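# Hang the picture frame level on the screw

## Task

Get the picture frame hanging level on the screw with nothing else holding it. It must rest on the screw's shank, not on its head, and at the point where it balances. The display board is freestanding and must still be standing unsupported when you finish.

## Robot and tools

ROBOT AND FRAME. There are two arms, left_arm and right_arm, each with a two-finger gripper. Poses use one scene frame in metres. The origin is at table-top height, halfway between the arms' nominal bases. +x points out over the table, +y toward left_arm (arm names do not match image sides), and +z is up. The real bases sit slightly off their nominal spots; a BASES line, if shown, gives the calibrated place. Reported hand position and orientation can be off by a few centimetres, more at long reach. A gripper's fingers point along its own +z axis and close along its y axis. end_effector_position is the point between the finger pads, about 5 mm behind the tips.

ROW FORMAT. Every command row has 16 numbers covering both arms, even if only one moves. The first 8 are left_arm: x, y, z, qw, qx, qy, qz, opening. The last 8 are right_arm in the same order. x, y, z is an absolute target position in the scene frame, in metres. The quaternion is an absolute target orientation, w first. Opening is absolute, from -1 (closed) to +1 (fully open, 0.070 m). To keep an arm still, resend its full pose from the last result taken before it stopped, plus the opening it should have. To hold an orientation steady, keep sending the same target quaternion rather than copying the drifting reported one.

execute_actions. Argument "actions" holds zero or one item. An empty list is a look: it returns the state and pictures. An action is {"rows": [...], "steps": n}. It takes up to 15 rows and up to 15 steps (default 15, minimum 5), each step lasting 1/30 s. Rows are applied one per step, and the last row repeats. It is refused, sending nothing, if any target lies more than 0.6 m from that arm's last reported position along any of its gripper's axes. A wait is {"steps": n} with n up to 300, counted from the last result, so reply time is included. The result comes 5 steps before the action ends; those steps run afterwards. "cameras" takes a list of names, ["all"], or [] for none. Pictures come only with an empty action list or when requested.

move. "target" is one 16-number row or a list of up to 15 rows, all absolute poses with no distance limit. Each gripper follows a straight path and takes the shorter turn; all arms finish together. A move lasts at least 0.5 s and is cut off at 10 s. "speed" is each arm's top speed in m/s, 0.002 to 0.5 (default 0.25). Turning is capped at twice that in rad/s. Give one value or one per target. "blend" (metres) rounds the corners at intermediate targets; 0 stops at each. blocking=false returns about 0.5 s after the start. Openings in the first target are sent at the start. Openings in later targets are applied on arrival, with all arms pausing. Paths do not avoid obstacles or the other arm. Grippers lag and stray more when fast, especially with a nearly straight arm. Do not route a path close to an arm's own base; go around it instead. The result adds a "move:" line giving the ending (done, off_target, moving, held, fault) and limits. limits=paced means the pose was clipped; limits=held means steps were withheld. Any arm the ending does not name is within 3 mm and 2 degrees of its target. Neither done nor off_target tells you whether there is contact.

wait: "seconds" 0 to 10; a running move continues. stop: brakes the current move, and needs room to do so. zoom_image: "camera" plus "region" [x0, y0, x1, y1] in pixels, at most 504x504. It works only on a camera present in the latest images. finished_scene: "scene" is the current scene's number.

CONTROL. Each step, the commanded pose is clipped to within 70 mm and 16 degrees of the measured one. Joints then follow by damped inverse kinematics, favouring position. Joint targets move at up to 3 rad/s and need 0.6 s to reach that speed. Closing fully takes about 1.0 s. A held last step keeps being retried. After an action, an arm travels at most 70 mm beyond its last clipped pose, so send far targets in several actions. The simulation runs while you think; each reply costs real sim time.

GRIPPING. grip_measured uses the same scale as opening, with a hidden error of up to about 1 mm. To grip firmly, command about 0.05 below the reading at first contact; a smaller gap grips more gently. Parts under about 2 mm wide get less force. Pads push about 20 N at most.

HAZARDS. Contact torque at a joint's load limit stops that arm for 10 s. Limits in N m are waist 21.6, shoulder 21.6, elbow 21.6, forearm roll 7.52, wrist pitch 7.52 and wrist roll 7.52. The three wrist motors manage only about 4 N m, held weight included. Motors heat up when holding loads, when stretched out, or when pushing at unreachable poses. A MOTOR HOT line appears at 65 °C, but may not come before failure. At 80 °C the arm goes limp and drops for 30 to 60 s or more. A clearance check holds commands that bring the arms too close, but fingers are exempt. A hard hit between the arms can fail the task. Fast moves and targets far past a contact hit or press hard. Do not drop or release moving parts, let anything leave the table, or topple the board. Held parts may occasionally be tugged, and loose ones pushed.

JOINTS. Ranges in rad: waist -2.618 to 2.618, shoulder 0 to 3.140, elbow -2.967 to 0 (straight at -2.831), forearm roll -1.745 to 1.745, wrist pitch -1.220 to 1.220, wrist roll -2.094 to 2.094. A torque reading is the drive's total output, including gravity; it is noisy and offset. Positive torque points toward a larger joint position.

CAMERAS. cam_head_left and cam_head_right are fixed, and cam_left_wrist and cam_right_wrist ride on the arms; all are 896x504. Calibration is given in OpenCV convention as K, distortion and T_world_to_cam. Fixed cameras may have shifted up to about 2.3 degrees and 9 mm. Wrist camera images can lag during motion.

Each tool is called after "Emit:" as name(argument=value, ...), one argument or row to a line, values as JSON.

## Session

Emit:
execute_actions(
  actions=[],
  cameras=["all"],
)

Scene clock: 0.00 s of 4500.00 s.
left_arm: end_effector_position=(+0.3510, +0.5999, +0.2155) grip_measured=+0.59 end_effector_quat_wxyz=(+0.247, -0.380, +0.744, +0.491) | right_arm: end_effector_position=(+0.3748, -0.3621, +0.2306) grip_measured=+0.98 end_effector_quat_wxyz=(+0.266, -0.127, +0.954, +0.046)
Joint positions: left_arm=[0.435 2.012 -1.399 1.391 1.016 -1.325 0.056] | right_arm=[-0.326 1.505 -1.187 0.405 0.93 -0.792 0.069]
Joint torques (N m): no reading
Motor temperatures (°C): left_arm=[31 31 32 33 36 30] | right_arm=[30 30 33 35 39 32]
Hand target: left_arm +0.3510, +0.5999, +0.2155; +0.247, -0.380, +0.744, +0.491 | right_arm +0.3748, -0.3621, +0.2306; +0.266, -0.127, +0.954, +0.046

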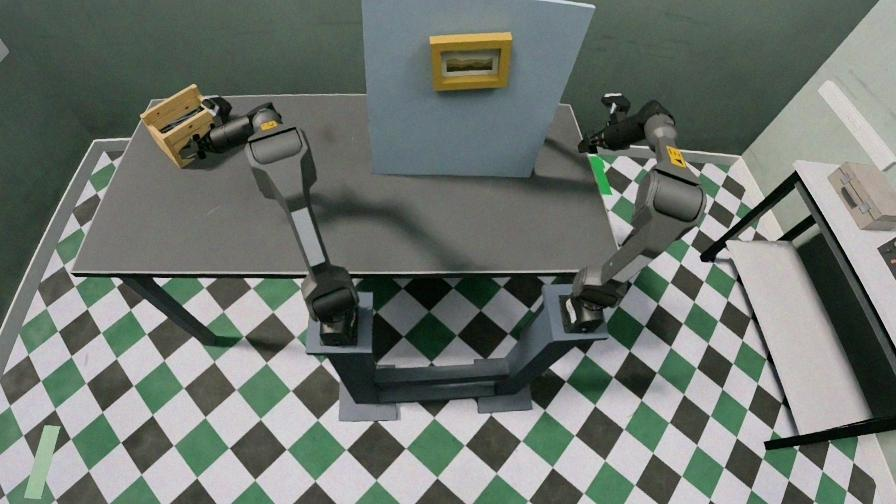

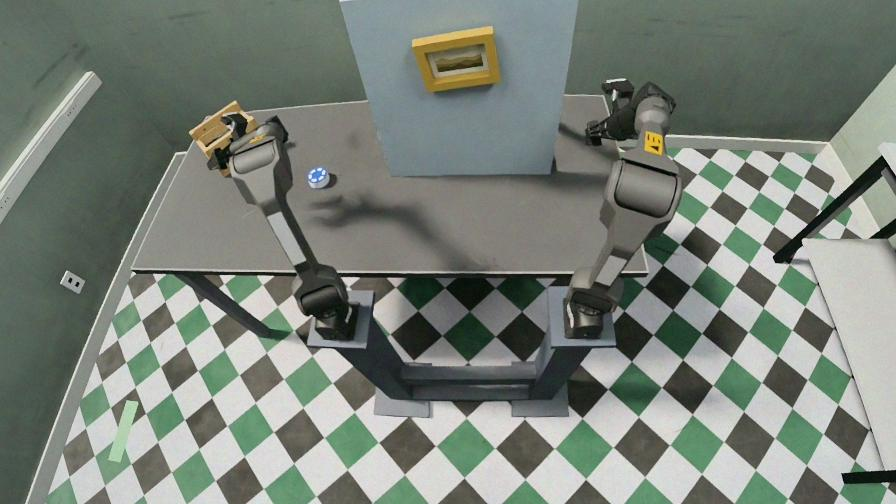

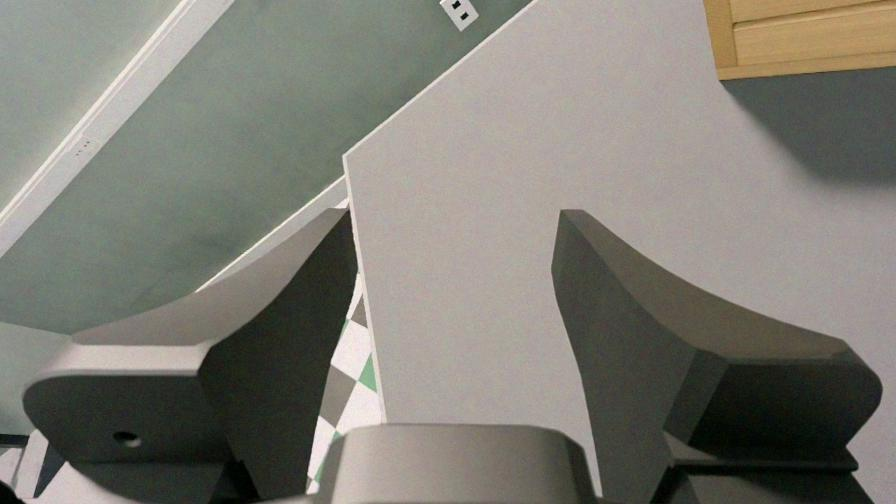

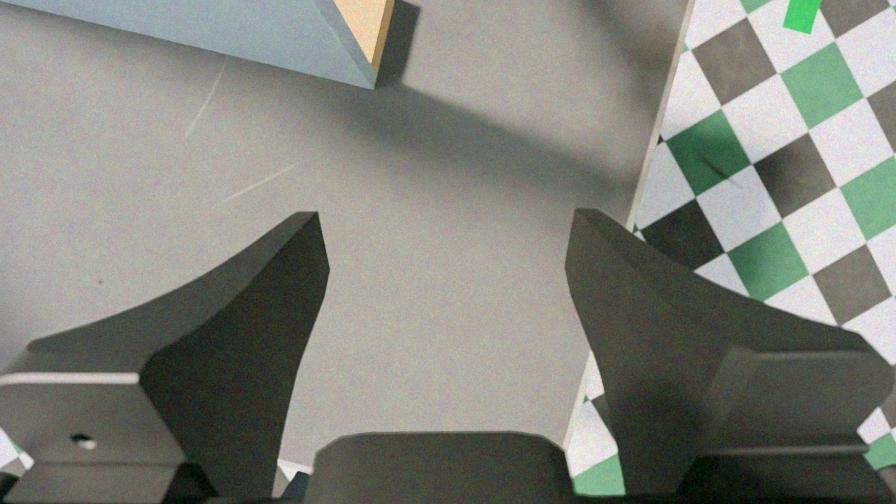

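Emit:
zoom_image(
  camera="cam_head_left",
  region=[360, 0, 600, 180],
)

Emit:
zoom_image(
  camera="cam_head_right",
  region=[340, 0, 580, 180],
)

Emit:
zoom_image(
  camera="cam_head_left",
  region=[415, 20, 525, 105],
)

Scaled by 2.100 from the camera's 896x504 image, which has a finer 1280x720 frame.

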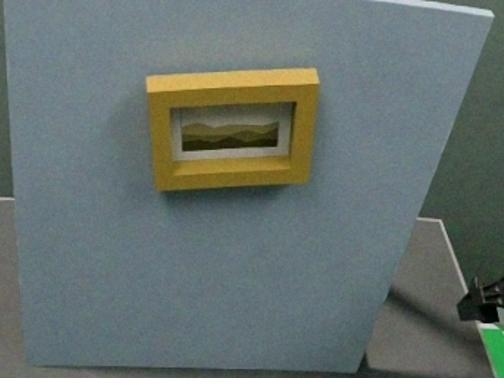

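Scaled by 2.100 from the camera's 896x504 image, which has a finer 1280x720 frame.

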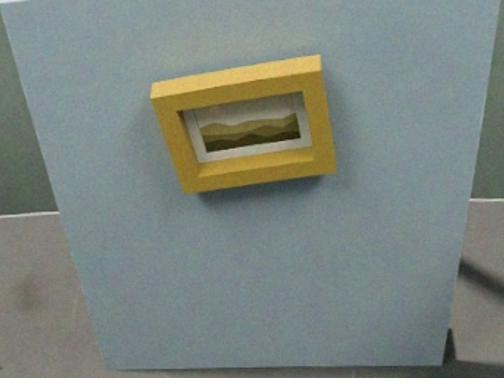

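Scaled by 4.582 from the camera's 896x504 image, which has a finer 1280x720 frame.

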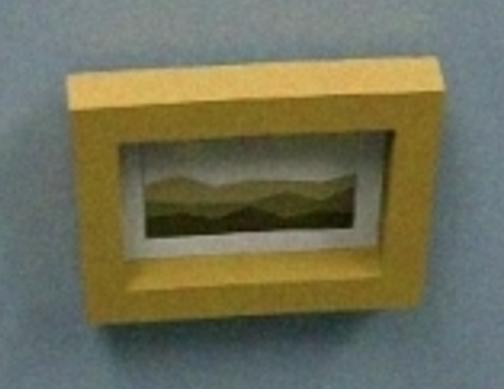

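Emit:
move(
  target=[
    [0.351, 0.5999, 0.2155, 0.247, -0.38, 0.744, 0.491, 0.59, 0.30, -0.25, 0.33, 0.79, -0.05, 0.61, 0.03, 0.98],
    [0.351, 0.5999, 0.2155, 0.247, -0.38, 0.744, 0.491, 0.59, 0.29, -0.07, 0.37, 0.866, 0, 0.5, 0, 0.98],
  ],
  blend=[0.05, 0],
)

Scene clock: 16.47 s of 4500.00 s.
left_arm: end_effector_position=(+0.3508, +0.6000, +0.2155) grip_measured=+0.59 end_effector_quat_wxyz=(+0.247, -0.380, +0.744, +0.491) | right_arm: end_effector_position=(+0.2906, -0.0703, +0.3705) grip_measured=+0.98 end_effector_quat_wxyz=(+0.784, -0.125, +0.604, +0.072)
Joint positions: left_arm=[0.435 2.013 -1.399 1.391 1.018 -1.325 0.056] | right_arm=[1.193 1.349 -0.593 0.913 -1.224 -0.806 0.069]
Joint torques (N m): left_arm=[-0.81 -7.65 -3.26 0.52 0.48 -0.13] | right_arm=[0.5 -4.37 -3.06 -0.78 -0.49 0.25]
Motor temperatures (°C): left_arm=[31 32 33 33 36 30] | right_arm=[30 30 34 35 39 32]
Hand target: left_arm +0.3510, +0.5999, +0.2155; +0.247, -0.380, +0.744, +0.491 | right_arm +0.2903, -0.0701, +0.3703; +0.784, -0.125, +0.604, +0.072
Off the commanded pose: left_arm 0.000 m, 0 deg | right_arm 0.001 m, 22 deg; orientation clipped.
joint sent to its limit (right arm) — joint 5 (wrist pitch), lower limit.
Kept back: nothing.
move: off_target (right_arm); blend cut to 0 m at target 1; limits=paced
camera_calibration:
cam_left_wrist: T_world_to_cam=[[0.800828, -0.211141, -0.560441, -0.0299425], [-0.482033, -0.782587, -0.393956, 0.724194], [-0.355414, 0.585642, -0.728494, 0.0520087], [0, 0, 0, 1]] pos_world=[0.391549, 0.529965, 0.306408]
cam_right_wrist: T_world_to_cam=[[0.263957, -0.962058, 0.0690651, -0.169256], [-0.369761, -0.167064, -0.913984, 0.428078], [0.890844, 0.215715, -0.399829, 0.0227911], [0, 0, 0, 1]] pos_world=[0.182659, -0.0962343, 0.412058]

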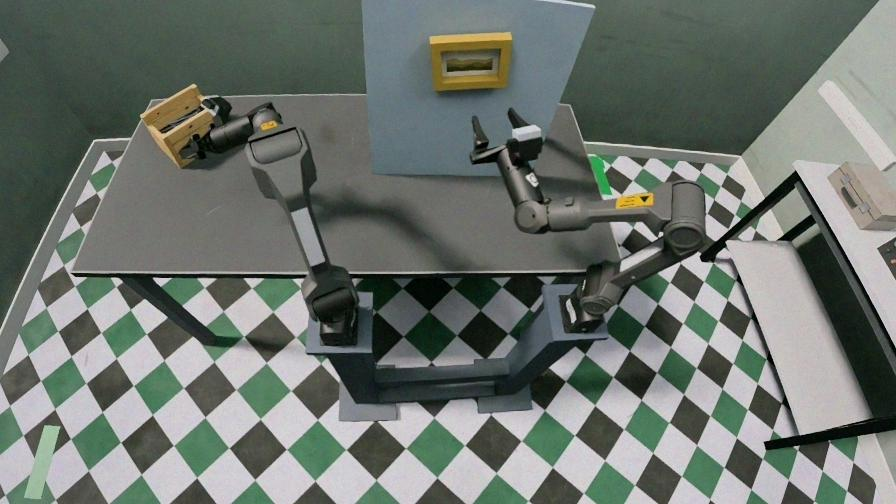

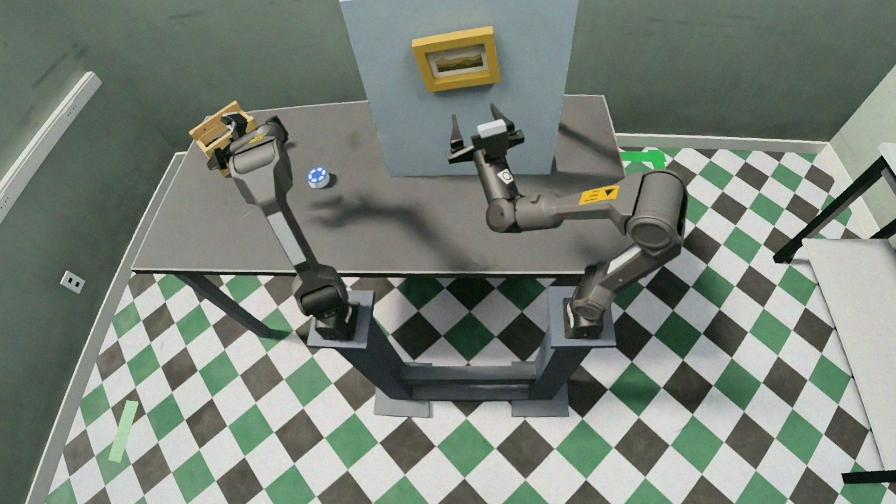

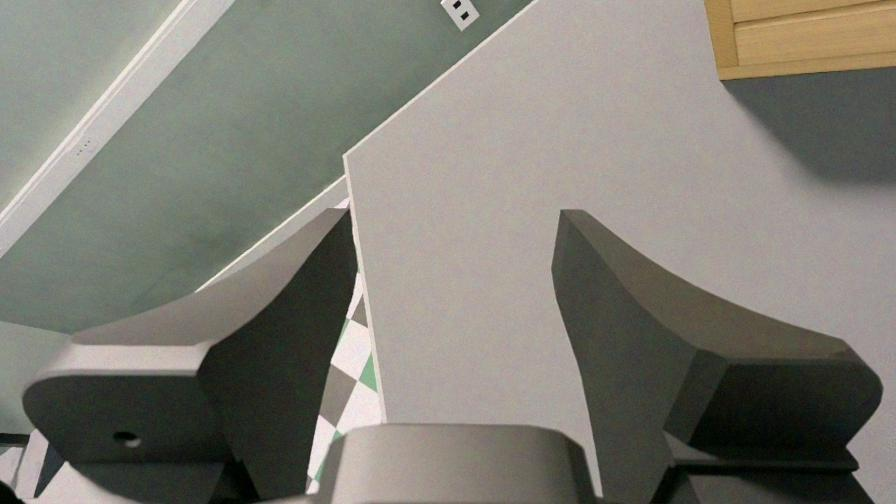

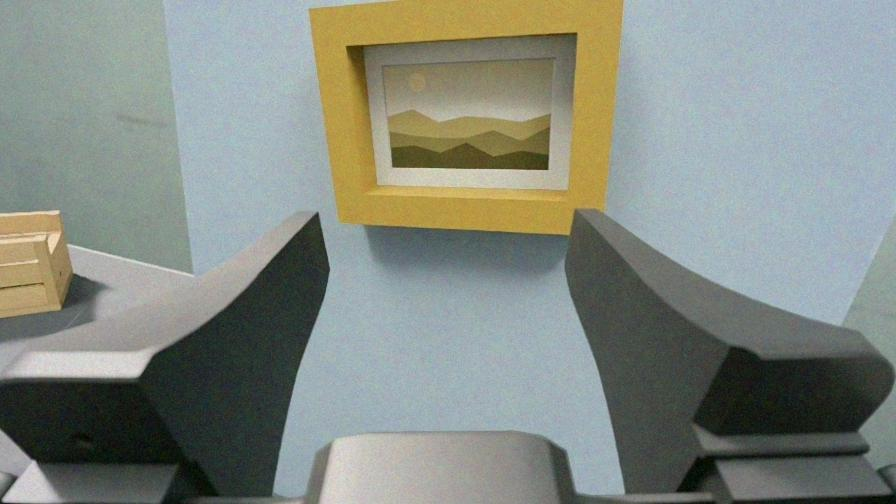

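Emit:
move(
  target=[
    [0.351, 0.5999, 0.2155, 0.247, -0.38, 0.744, 0.491, 0.59, 0.33, -0.25, 0.36, 0.6533, 0.2706, 0.6533, 0.2706, 0.98],
    [0.351, 0.5999, 0.2155, 0.247, -0.38, 0.744, 0.491, 0.59, 0.41, -0.20, 0.38, 0.2706, 0.2706, 0.6533, 0.6533, 0.98],
  ],
  cameras=["cam_right_wrist", "cam_head_left"],
)

Scene clock: 25.50 s of 4500.00 s.
left_arm: end_effector_position=(+0.3508, +0.6000, +0.2155) grip_measured=+0.59 end_effector_quat_wxyz=(+0.247, -0.380, +0.744, +0.491) | right_arm: end_effector_position=(+0.4099, -0.1996, +0.3798) grip_measured=+0.98 end_effector_quat_wxyz=(+0.409, +0.250, +0.581, +0.658)
Joint positions: left_arm=[0.435 2.013 -1.399 1.391 1.018 -1.325 0.056] | right_arm=[-0.064 1.434 -0.757 -0.82 -1.031 2.09 0.069]
Joint torques (N m): left_arm=[-0.59 -7.84 -2.87 0.64 0.37 -0.07] | right_arm=[-0.5 -3.54 -4.45 0.39 -0.75 0.21]
Motor temperatures (°C): left_arm=[31 33 33 33 36 30] | right_arm=[30 30 34 35 39 32]
Hand target: left_arm +0.3510, +0.5999, +0.2155; +0.247, -0.380, +0.744, +0.491 | right_arm +0.4100, -0.1998, +0.3797; +0.409, +0.250, +0.580, +0.658
Off the commanded pose: left_arm 0.000 m, 0 deg | right_arm 0.000 m, 18 deg; orientation clipped.
joint sent to its limit (right arm) — joint 6 (wrist roll), upper limit.
Kept back: nothing.
move: off_target (right_arm); limits=paced
camera_calibration:
cam_right_wrist: T_world_to_cam=[[0.218742, 0.0174065, -0.975627, 0.285003], [-0.927121, 0.315509, -0.202237, 0.513534], [0.304299, 0.948763, 0.085153, 0.150675], [0, 0, 0, 1]] pos_world=[0.367916, -0.30994, 0.369082]
Images, in order (width x height): cam_head_left 896x504, cam_right_wrist 896x504.

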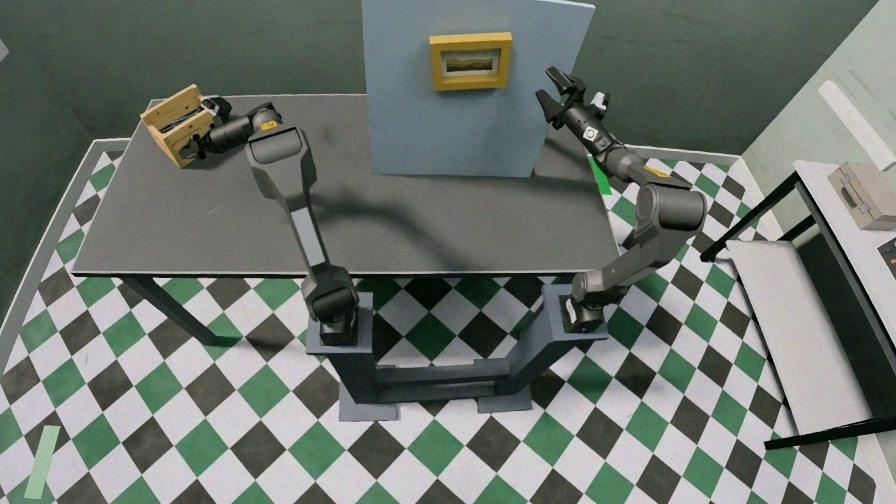

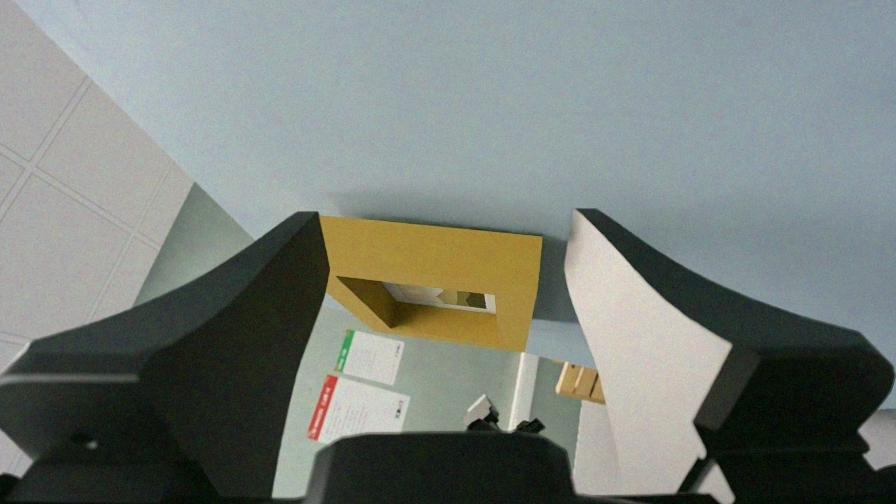

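Emit:
zoom_image(
  camera="cam_right_wrist",
  region=[300, 180, 600, 360],
)

Scaled by 1.680 from the camera's 896x504 image, which has a finer 1280x720 frame.

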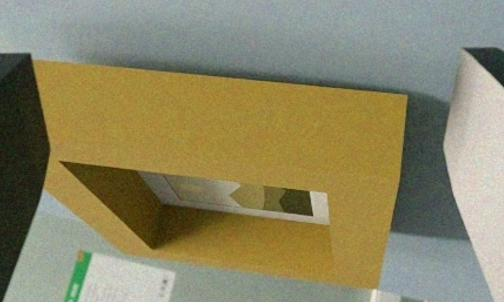

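Emit:
move(
  target=[
    [0.351, 0.5999, 0.2155, 0.247, -0.38, 0.744, 0.491, 0.59, 0.33, -0.28, 0.35, 0.7071, 0.0, 0.7071, 0.0, 0.98],
    [0.351, 0.5999, 0.2155, 0.247, -0.38, 0.744, 0.491, 0.59, 0.33, -0.30, 0.33, 0.4226, 0.0, 0.9063, 0.0, 0.98],
  ],
  cameras=[],
  blend=[0.04, 0],
)

Scene clock: 36.20 s of 4500.00 s.
left_arm: end_effector_position=(+0.3508, +0.6000, +0.2155) grip_measured=+0.59 end_effector_quat_wxyz=(+0.247, -0.380, +0.744, +0.491) | right_arm: end_effector_position=(+0.3302, -0.2999, +0.3302) grip_measured=+0.98 end_effector_quat_wxyz=(+0.423, +0.000, +0.906, +0.000)
Joint positions: left_arm=[0.435 2.013 -1.399 1.391 1.018 -1.325 0.056] | right_arm=[0.052 1.073 -1.037 -0.031 0.749 0.04 0.069]
Joint torques (N m): left_arm=[-0.45 -7.78 -2.82 0.72 0.25 -0.02] | right_arm=[0.19 -2.36 -3.83 -0.21 -0.77 0.26]
Motor temperatures (°C): left_arm=[31 33 33 33 36 30] | right_arm=[30 30 34 35 39 32]
Hand target: left_arm +0.3510, +0.5999, +0.2155; +0.247, -0.380, +0.744, +0.491 | right_arm +0.3300, -0.3000, +0.3300; +0.423, +0.000, +0.906, +0.000
Off the commanded pose: left_arm 0.000 m, 0 deg | right_arm 0.000 m, 0 deg.
Kept back: nothing.
move: done
No camera images: "cameras" was empty.

Emit:
move(
  target=[
    [0.351, 0.5999, 0.2155, 0.247, -0.38, 0.744, 0.491, 0.59, 0.38, -0.24, 0.35, 0.362, 0.133, 0.850, 0.359, 0.98],
    [0.351, 0.5999, 0.2155, 0.247, -0.38, 0.744, 0.491, 0.59, 0.42, -0.21, 0.36, 0.245, 0.245, 0.663, 0.663, 0.98],
  ],
  cameras=["cam_right_wrist"],
  blend=[0.03, 0],
)

Scene clock: 39.93 s of 4500.00 s.
left_arm: end_effector_position=(+0.3508, +0.6000, +0.2155) grip_measured=+0.59 end_effector_quat_wxyz=(+0.247, -0.380, +0.744, +0.491) | right_arm: end_effector_position=(+0.4201, -0.2101, +0.3594) grip_measured=+0.98 end_effector_quat_wxyz=(+0.239, +0.245, +0.669, +0.659)
Joint positions: left_arm=[0.435 2.013 -1.399 1.391 1.018 -1.325 0.056] | right_arm=[-0.254 1.58 -1.037 1.75 1.188 -0.485 0.069]
Joint torques (N m): left_arm=[-0.28 -7.93 -2.79 0.75 0.21 -0.04] | right_arm=[-0.01 -6.48 -4.42 0.93 0.24 -0.2]
Motor temperatures (°C): left_arm=[31 33 33 33 36 30] | right_arm=[30 30 34 35 39 32]
Hand target: left_arm +0.3510, +0.5999, +0.2155; +0.247, -0.380, +0.744, +0.491 | right_arm +0.4200, -0.2101, +0.3601; +0.240, +0.244, +0.669, +0.659
Off the commanded pose: left_arm 0.000 m, 0 deg | right_arm 0.001 m, 1 deg.
joint sent to its limit (right arm) — joint 4 (forearm roll), upper limit.
Kept back: nothing.
move: done
camera_calibration:
cam_right_wrist: T_world_to_cam=[[-0.0483764, 0.00662323, -0.998807, 0.381293], [-0.997913, 0.0424933, 0.0486149, 0.404342], [0.0427646, 0.999075, 0.00455374, 0.308703], [0, 0, 0, 1]] pos_world=[0.408742, -0.328125, 0.359775]
Images, in order (width x height): cam_right_wrist 896x504.

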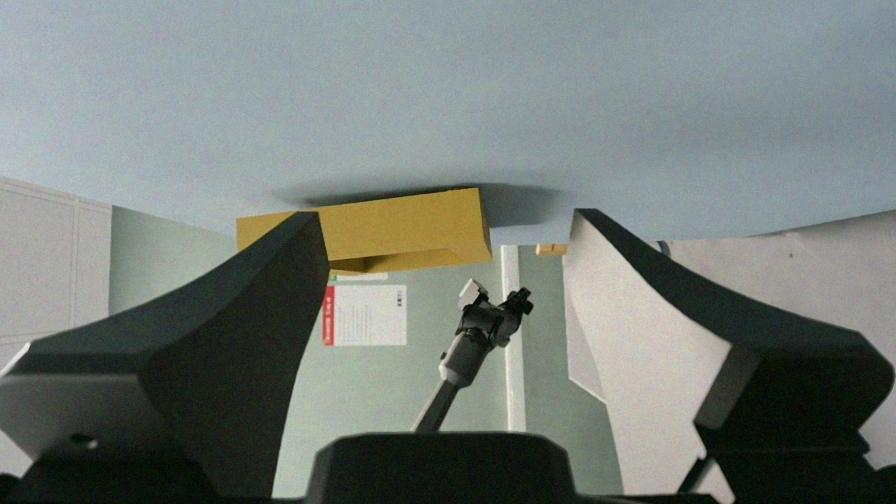

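Emit:
zoom_image(
  camera="cam_right_wrist",
  region=[210, 160, 520, 290],
)

Scaled by 1.626 from the camera's 896x504 image, which has a finer 1280x720 frame.

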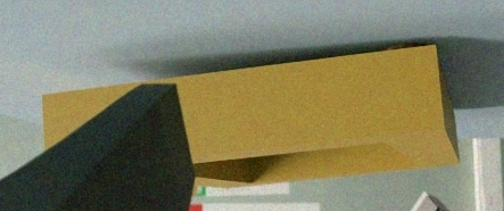

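Emit:
move(
  target=[
    [0.33, 0.45, 0.30, 0.4226, 0.0, 0.9063, 0.0, 0.98, 0.38, -0.25, 0.35, 0.362, 0.133, 0.850, 0.359, 0.98],
    [0.34, 0.32, 0.34, 0.4226, 0.0, 0.9063, 0.0, 0.98, 0.33, -0.30, 0.33, 0.4226, 0.0, 0.9063, 0.0, 0.98],
  ],
  cameras=[],
  blend=[0.03, 0],
)

Emit:
move(
  target=[
    [0.38, 0.2, 0.36, 0.32, -0.1, 0.86, -0.36, 0.98, 0.33, -0.30, 0.33, 0.4226, 0.0, 0.9063, 0.0, 0.98],
    [0.43, 0.12, 0.378, 0.183, -0.183, 0.683, -0.683, 0.98, 0.33, -0.30, 0.33, 0.4226, 0.0, 0.9063, 0.0, 0.98],
  ],
  cameras=["cam_left_wrist", "cam_head_left"],
  blend=[0.03, 0],
)

Scene clock: 46.03 s of 4500.00 s.
left_arm: end_effector_position=(+0.3399, +0.3195, +0.3395) grip_measured=+0.98 end_effector_quat_wxyz=(+0.422, +0.000, +0.907, -0.001) | right_arm: end_effector_position=(+0.3302, -0.2999, +0.3301) grip_measured=+0.98 end_effector_quat_wxyz=(+0.423, +0.000, +0.906, +0.000)
Joint positions: left_arm=[0.469 1.212 -1.168 -0.472 0.857 0.634 0.069] | right_arm=[0.052 1.073 -1.036 -0.032 0.748 0.042 0.069]
Joint torques (N m): left_arm=[0.37 -4.03 -4.06 -0.55 -1.05 0.12] | right_arm=[-0.1 -2.58 -3.9 -0.04 -0.66 -0.13]
Motor temperatures (°C): left_arm=[31 33 33 33 36 30] | right_arm=[30 31 34 35 39 32]
Hand target: left_arm +0.3400, +0.3200, +0.3400; +0.423, +0.000, +0.906, +0.000 | right_arm +0.3300, -0.3000, +0.3300; +0.423, +0.000, +0.906, +0.000
Off the commanded pose: left_arm 0.001 m, 0 deg | right_arm 0.000 m, 0 deg.
Kept back: nothing.
move: done
No camera images: "cameras" was empty.

Scene clock: 49.57 s of 4500.00 s.
left_arm: end_effector_position=(+0.4303, +0.1194, +0.3777) grip_measured=+0.98 end_effector_quat_wxyz=(+0.201, -0.206, +0.685, -0.669) | right_arm: end_effector_position=(+0.3302, -0.2999, +0.3301) grip_measured=+0.98 end_effector_quat_wxyz=(+0.423, +0.000, +0.906, +0.000)
Joint positions: left_arm=[0.225 1.68 -1.244 -1.676 1.222 0.363 0.069] | right_arm=[0.052 1.073 -1.036 -0.032 0.748 0.042 0.069]
Joint torques (N m): left_arm=[0.6 -6.71 -2.86 -0.7 0.38 0.05] | right_arm=[-0.46 -1.13 -4.88 -0.21 -0.55 -0.12]
Motor temperatures (°C): left_arm=[31 33 33 33 36 30] | right_arm=[30 31 34 35 39 32]
Hand target: left_arm +0.4301, +0.1197, +0.3780; +0.201, -0.205, +0.685, -0.669 | right_arm +0.3300, -0.3000, +0.3300; +0.423, +0.000, +0.906, +0.000
Off the commanded pose: left_arm 0.001 m, 4 deg | right_arm 0.000 m, 0 deg.
joint sent to its limit (left arm) — joint 5 (wrist pitch), upper limit.
Kept back: nothing.
move: off_target (left_arm)
camera_calibration:
cam_left_wrist: T_world_to_cam=[[0.0167086, -0.04563, 0.998819, -0.375485], [-0.999787, 0.0113708, 0.0172442, 0.422904], [-0.0121442, -0.998894, -0.0454303, 0.26339], [0, 0, 0, 1]] pos_world=[0.432286, 0.241157, 0.379715]
Images, in order (width x height): cam_head_left 896x504, cam_left_wrist 896x504.

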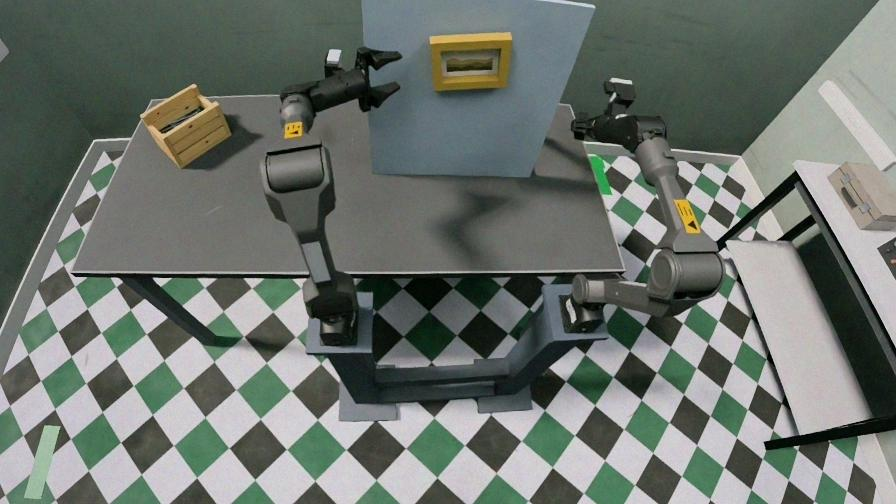

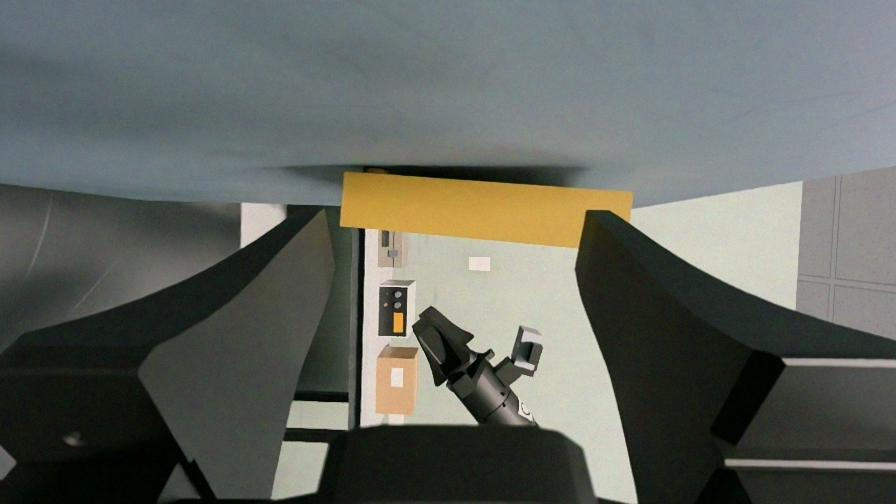

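Emit:
zoom_image(
  camera="cam_left_wrist",
  region=[320, 130, 660, 270],
)

Emit:
zoom_image(
  camera="cam_left_wrist",
  region=[330, 145, 490, 215],
)

Emit:
zoom_image(
  camera="cam_left_wrist",
  region=[480, 145, 640, 215],
)

Scaled by 1.482 from the camera's 896x504 image, which has a finer 1280x720 frame.

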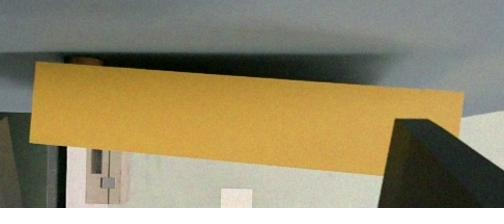

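Scaled by 3.150 from the camera's 896x504 image, which has a finer 1280x720 frame.

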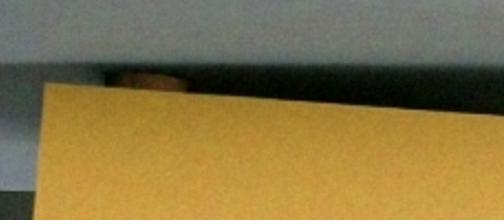

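Scaled by 3.150 from the camera's 896x504 image, which has a finer 1280x720 frame.

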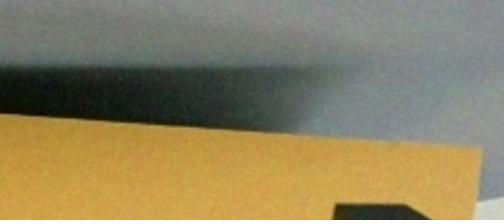

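Emit:
move(
  target=[
    [0.446, 0.105, 0.390, 0.195, -0.195, 0.680, -0.680, 0.98, 0.33, -0.30, 0.33, 0.4226, 0.0, 0.9063, 0.0, 0.98],
  ],
  cameras=["cam_left_wrist", "cam_head_left"],
  speed=0.1,
)

Emit:
zoom_image(
  camera="cam_left_wrist",
  region=[320, 100, 660, 240],
)

Scene clock: 56.27 s of 4500.00 s.
left_arm: end_effector_position=(+0.4460, +0.1048, +0.3905) grip_measured=+0.98 end_effector_quat_wxyz=(+0.195, -0.194, +0.680, -0.680) | right_arm: end_effector_position=(+0.3302, -0.2999, +0.3301) grip_measured=+0.98 end_effector_quat_wxyz=(+0.423, +0.000, +0.906, +0.000)
Joint positions: left_arm=[0.178 1.735 -1.345 -1.692 1.204 0.326 0.069] | right_arm=[0.052 1.073 -1.036 -0.032 0.748 0.042 0.069]
Joint torques (N m): left_arm=[0.12 -6.69 -2.27 -0.82 0.29 0.02] | right_arm=[-0.49 -1.16 -4.82 -0.19 -0.55 -0.11]
Motor temperatures (°C): left_arm=[31 33 33 33 36 30] | right_arm=[30 30 34 35 39 32]
Hand target: left_arm +0.4460, +0.1050, +0.3900; +0.195, -0.195, +0.680, -0.680 | right_arm +0.3300, -0.3000, +0.3300; +0.423, +0.000, +0.906, +0.000
Off the commanded pose: left_arm 0.001 m, 0 deg | right_arm 0.000 m, 0 deg.
Kept back: nothing.
move: done
camera_calibration:
cam_left_wrist: T_world_to_cam=[[0.00184443, -0.0253059, 0.999678, -0.384963], [-0.999322, 0.0367223, 0.00277336, 0.441376], [-0.0367807, -0.999005, -0.025221, 0.252641], [0, 0, 0, 1]] pos_world=[0.451079, 0.22644, 0.389987]
Images, in order (width x height): cam_head_left 896x504, cam_left_wrist 896x504.

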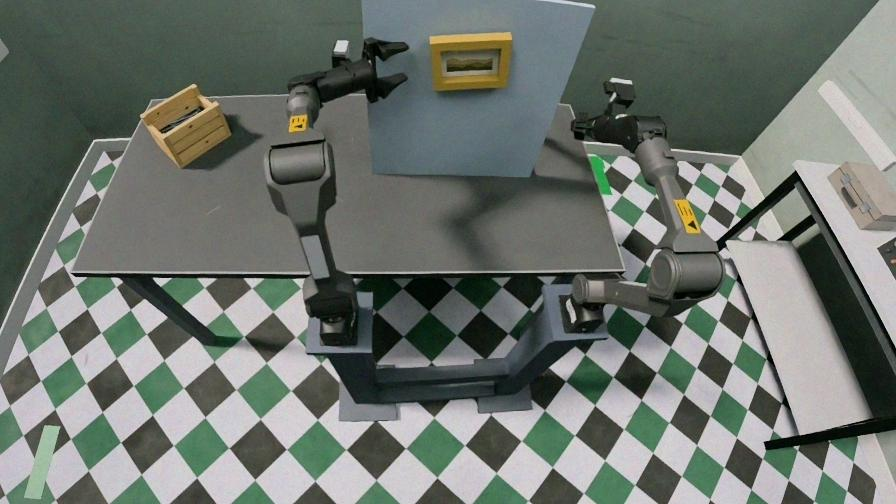

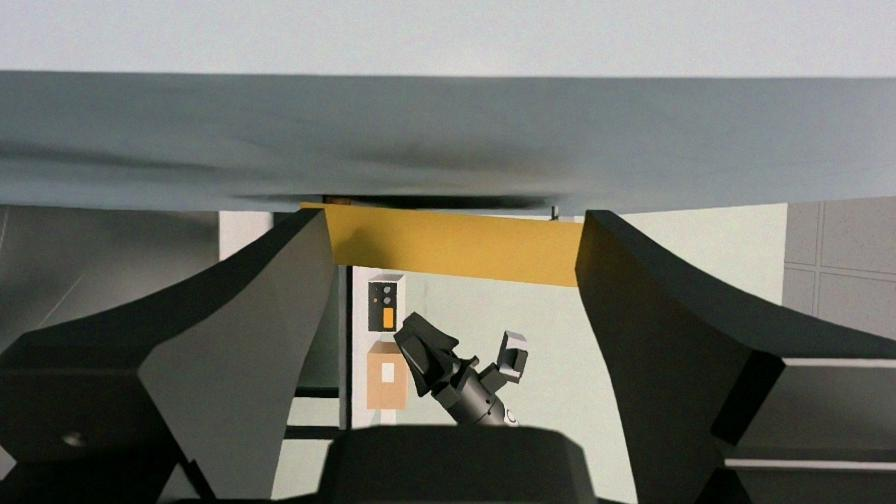

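Scaled by 1.482 from the camera's 896x504 image, which has a finer 1280x720 frame.

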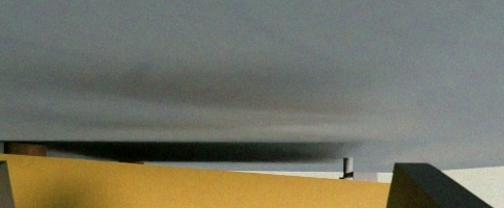

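Emit:
zoom_image(
  camera="cam_left_wrist",
  region=[510, 190, 600, 240],
)

Emit:
zoom_image(
  camera="cam_left_wrist",
  region=[310, 180, 420, 240],
)

Scaled by 5.600 from the camera's 896x504 image, which has a finer 1280x720 frame.

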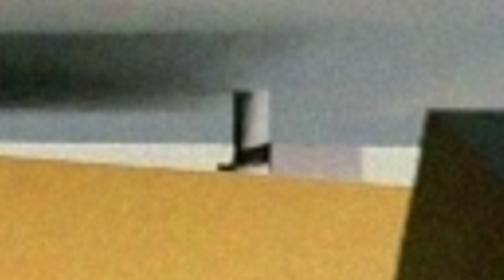

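Scaled by 4.582 from the camera's 896x504 image, which has a finer 1280x720 frame.

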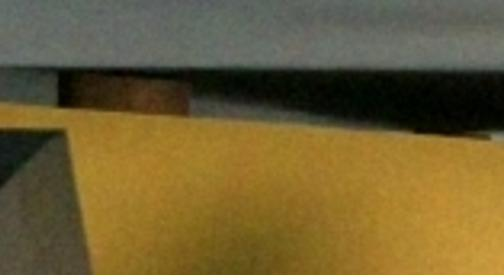

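Emit:
move(
  target=[
    [0.446, 0.09, 0.445, 0.2424, -0.1815, 0.7457, -0.5858, 0.98, 0.33, -0.30, 0.33, 0.4226, 0.0, 0.9063, 0.0, 0.98],
  ],
  cameras=["cam_left_wrist"],
  speed=0.1,
)

Scene clock: 60.47 s of 4500.00 s.
left_arm: end_effector_position=(+0.4459, +0.0899, +0.4456) grip_measured=+0.98 end_effector_quat_wxyz=(+0.244, -0.182, +0.749, -0.588) | right_arm: end_effector_position=(+0.3302, -0.2999, +0.3301) grip_measured=+0.98 end_effector_quat_wxyz=(+0.423, +0.000, +0.906, +0.000)
Joint positions: left_arm=[0.099 1.671 -1.651 -1.313 1.06 -0.033 0.069] | right_arm=[0.052 1.073 -1.036 -0.032 0.748 0.042 0.069]
Joint torques (N m): left_arm=[-0.13 -7.21 -2.36 -0.92 -0.34 0.09] | right_arm=[-0.46 -1.25 -4.82 -0.17 -0.56 -0.08]
Motor temperatures (°C): left_arm=[31 33 33 33 36 30] | right_arm=[30 30 34 35 39 32]
Hand target: left_arm +0.4460, +0.0900, +0.4450; +0.244, -0.182, +0.749, -0.588 | right_arm +0.3300, -0.3000, +0.3300; +0.423, +0.000, +0.906, +0.000
Off the commanded pose: left_arm 0.001 m, 0 deg | right_arm 0.000 m, 0 deg.
Kept back: nothing.
move: done
camera_calibration:
cam_left_wrist: T_world_to_cam=[[-0.00959111, -0.265851, 0.963966, -0.397765], [-0.99967, -0.0204368, -0.0155826, 0.455092], [0.023843, -0.963797, -0.265567, 0.316077], [0, 0, 0, 1]] pos_world=[0.44359, 0.208189, 0.474463]
Images, in order (width x height): cam_left_wrist 896x504.

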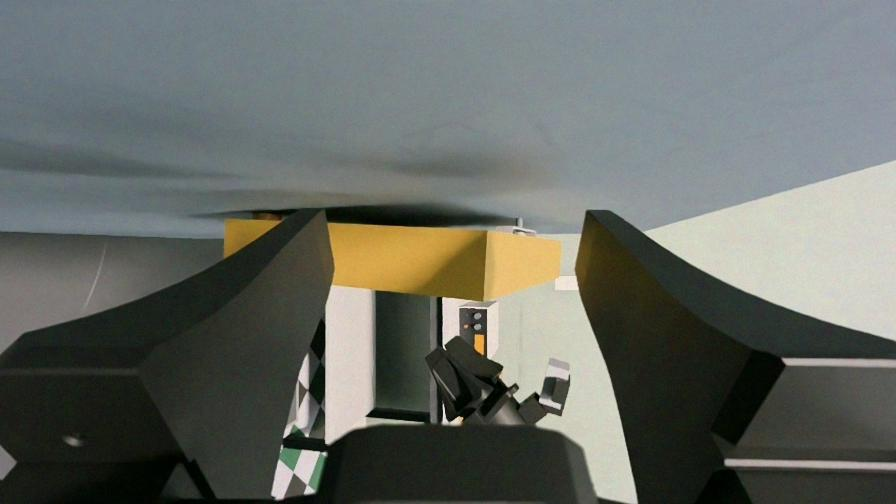

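Emit:
zoom_image(
  camera="cam_left_wrist",
  region=[470, 195, 590, 265],
)

Emit:
zoom_image(
  camera="cam_left_wrist",
  region=[500, 210, 550, 240],
)

Scaled by 4.200 from the camera's 896x504 image, which has a finer 1280x720 frame.

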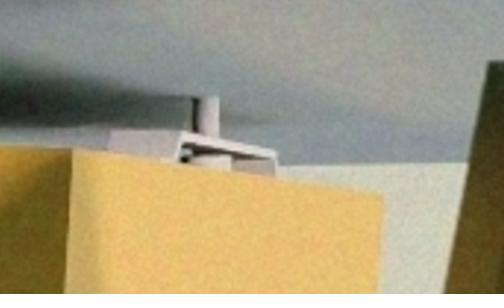

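Scaled by 10.080 from the camera's 896x504 image, which has a finer 1280x720 frame.

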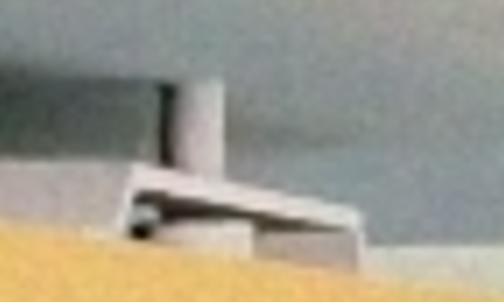

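Emit:
move(
  target=[
    [0.40, 0.16, 0.455, 0.2424, -0.1815, 0.7457, -0.5858, 0.98, 0.32, -0.22, 0.40, 0.686, -0.2089, 0.6625, 0.2163, 0.98],
    [0.40, 0.15, 0.445, 0.6130, 0.2303, 0.7305, -0.1933, -0.6, 0.30, -0.13, 0.45, 0.686, -0.2089, 0.6625, 0.2163, 0.98],
  ],
  cameras=["all"],
  speed=0.2,
)

Scene clock: 76.53 s of 4500.00 s.
left_arm: end_effector_position=(+0.4002, +0.1500, +0.4448) grip_measured=-0.60 end_effector_quat_wxyz=(+0.613, +0.230, +0.731, -0.194) | right_arm: end_effector_position=(+0.2999, -0.1303, +0.4504) grip_measured=+0.98 end_effector_quat_wxyz=(+0.685, -0.209, +0.664, +0.216)
Joint positions: left_arm=[0.182 1.334 -1.271 -1.304 0.809 1.365 0.014] | right_arm=[0.436 0.943 -0.851 1.751 0.202 -1.748 0.069]
Joint torques (N m): left_arm=[0.21 -4.92 -3.83 -0.57 -0.2 -0.21] | right_arm=[-0.45 -0.8 -3.84 0.14 0.23 0.26]
Motor temperatures (°C): left_arm=[31 33 33 33 36 30] | right_arm=[29 30 34 35 39 32]
Hand target: left_arm +0.4000, +0.1500, +0.4450; +0.613, +0.230, +0.731, -0.193 | right_arm +0.3000, -0.1301, +0.4501; +0.684, -0.210, +0.664, +0.216
Off the commanded pose: left_arm 0.000 m, 0 deg | right_arm 0.001 m, 0 deg.
joint sent to its limit (right arm) — joint 4 (forearm roll), upper limit.
Kept back: nothing.
move: done
camera_calibration:
cam_left_wrist: T_world_to_cam=[[-0.556176, -0.830942, -0.0142907, 0.35711], [-0.572284, 0.395404, -0.718434, 0.489829], [0.602627, -0.391397, -0.695449, 0.248574], [0, 0, 0, 1]] pos_world=[0.32914, 0.200348, 0.529883]
cam_right_wrist: T_world_to_cam=[[0.566253, -0.823305, -0.0390622, -0.258825], [-0.50049, -0.305799, -0.809936, 0.468769], [0.65488, 0.478179, -0.585216, 0.247882], [0, 0, 0, 1]] pos_world=[0.218842, -0.188275, 0.514628]

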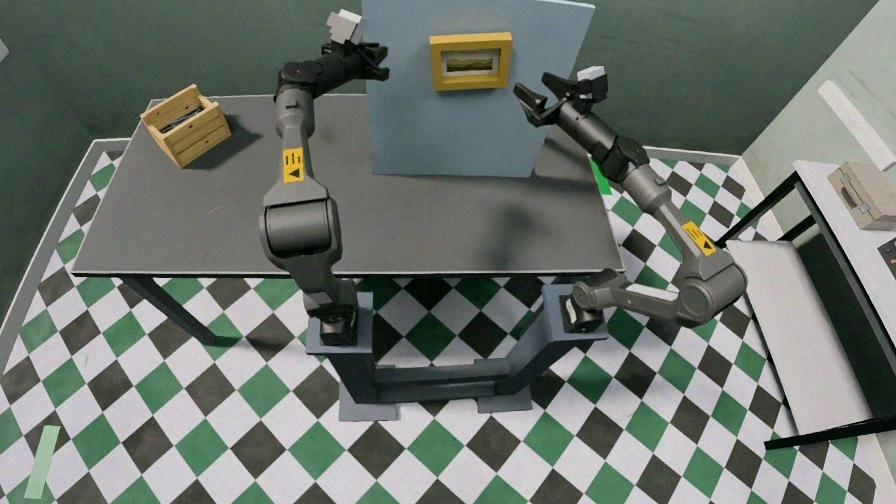

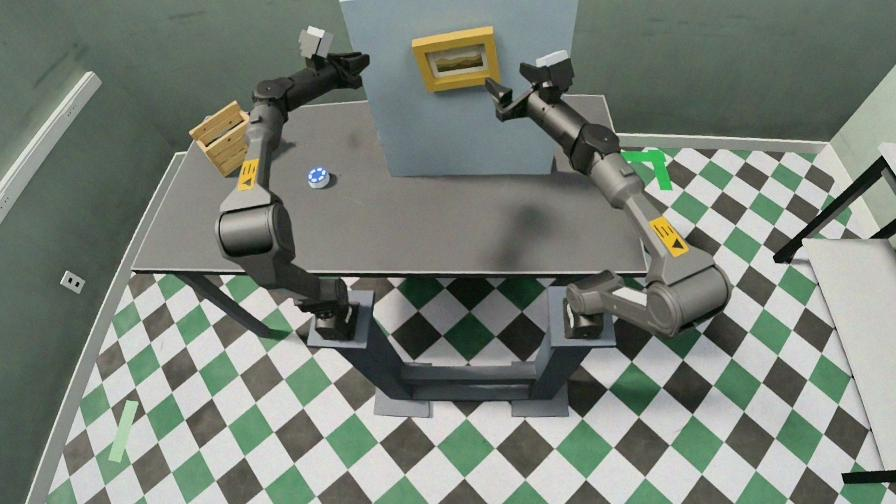

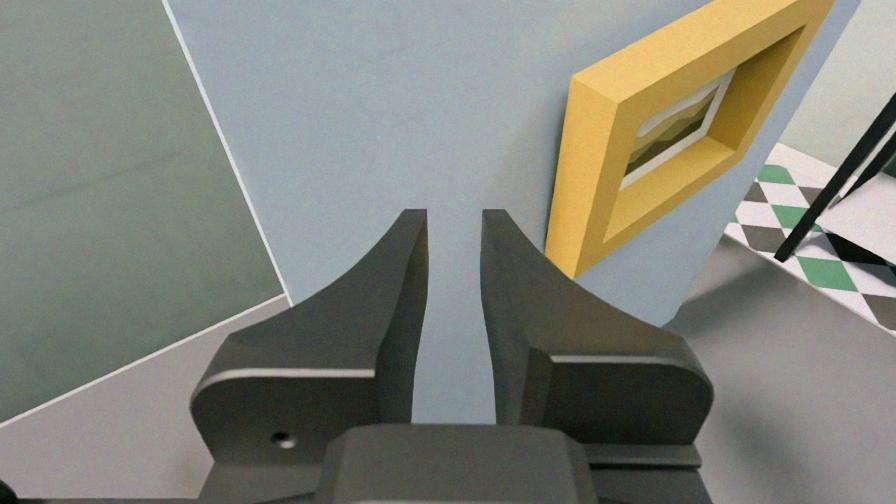

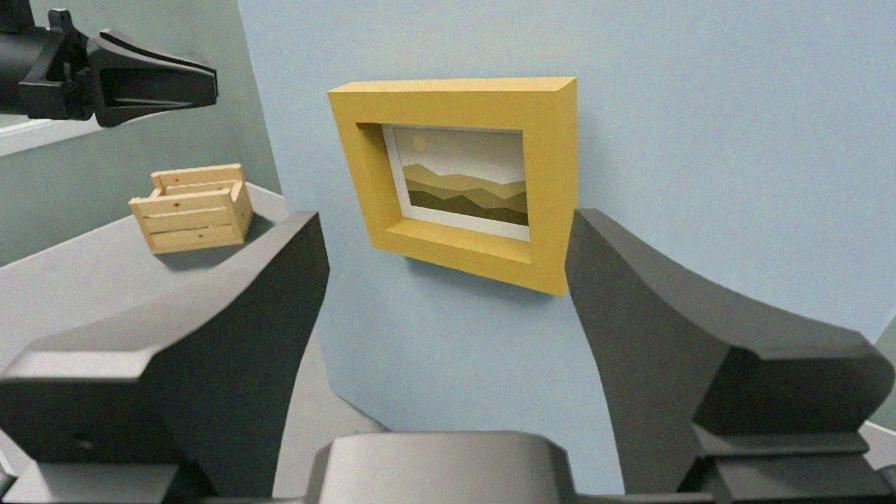

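Emit:
move(
  target=[
    [0.43, 0.12, 0.435, 0.6130, 0.2303, 0.7305, -0.1933, -1, 0.30, -0.13, 0.45, 0.686, -0.2089, 0.6625, 0.2163, 0.98],
    [0.449, 0.075, 0.432, 0.6130, 0.2303, 0.7305, -0.1933, -1, 0.30, -0.13, 0.45, 0.686, -0.2089, 0.6625, 0.2163, 0.98],
  ],
  cameras=["cam_left_wrist", "cam_right_wrist"],
  speed=0.1,
  blend=[0.02, 0],
)

Scene clock: 80.00 s of 4500.00 s.
left_arm: end_effector_position=(+0.4493, +0.0746, +0.4316) grip_measured=-1.00 end_effector_quat_wxyz=(+0.613, +0.230, +0.731, -0.193) | right_arm: end_effector_position=(+0.2999, -0.1303, +0.4504) grip_measured=+0.98 end_effector_quat_wxyz=(+0.685, -0.209, +0.664, +0.216)
Joint positions: left_arm=[-0.13 1.499 -1.381 -1.255 0.494 1.304 0] | right_arm=[0.436 0.943 -0.851 1.751 0.202 -1.748 0.069]
Joint torques (N m): left_arm=[0.78 -6.29 -3.33 -0.6 -0.26 0.03] | right_arm=[-0.35 -1.77 -3.86 0.07 0.22 0.26]
Motor temperatures (°C): left_arm=[31 33 33 33 36 30] | right_arm=[29 30 34 35 39 32]
Hand target: left_arm +0.4490, +0.0750, +0.4320; +0.613, +0.230, +0.731, -0.193 | right_arm +0.3000, -0.1301, +0.4501; +0.684, -0.210, +0.664, +0.216
Off the commanded pose: left_arm 0.001 m, 0 deg | right_arm 0.001 m, 0 deg.
joint sent to its limit (right arm) — joint 4 (forearm roll), upper limit.
Kept back: nothing.
move: done
camera_calibration:
cam_left_wrist: T_world_to_cam=[[-0.556162, -0.830948, -0.0144433, 0.321706], [-0.572523, 0.395677, -0.718093, 0.538231], [0.602413, -0.391107, -0.695797, 0.180504], [0, 0, 0, 1]] pos_world=[0.378332, 0.124952, 0.516741]
cam_right_wrist: T_world_to_cam=[[0.566253, -0.823305, -0.0390622, -0.258825], [-0.50049, -0.305799, -0.809936, 0.468769], [0.65488, 0.478179, -0.585216, 0.247882], [0, 0, 0, 1]] pos_world=[0.218842, -0.188275, 0.514628]
Images, in order (width x height): cam_left_wrist 896x504, cam_right_wrist 896x504.

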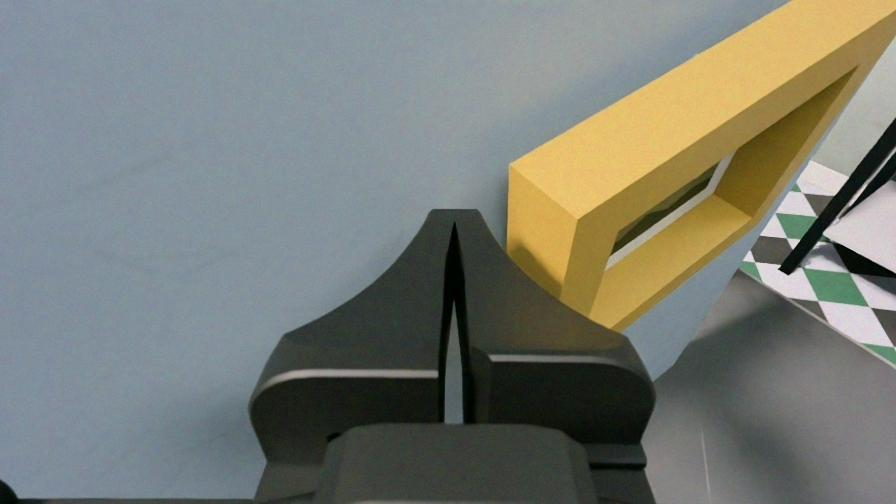

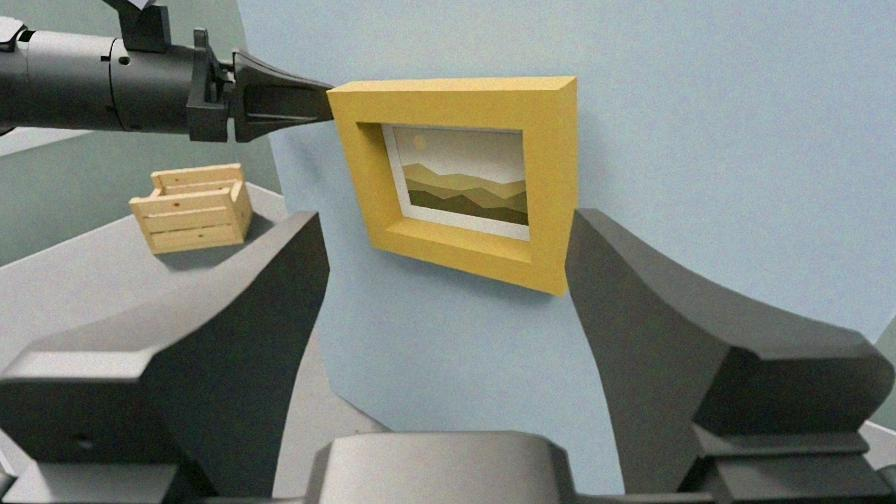

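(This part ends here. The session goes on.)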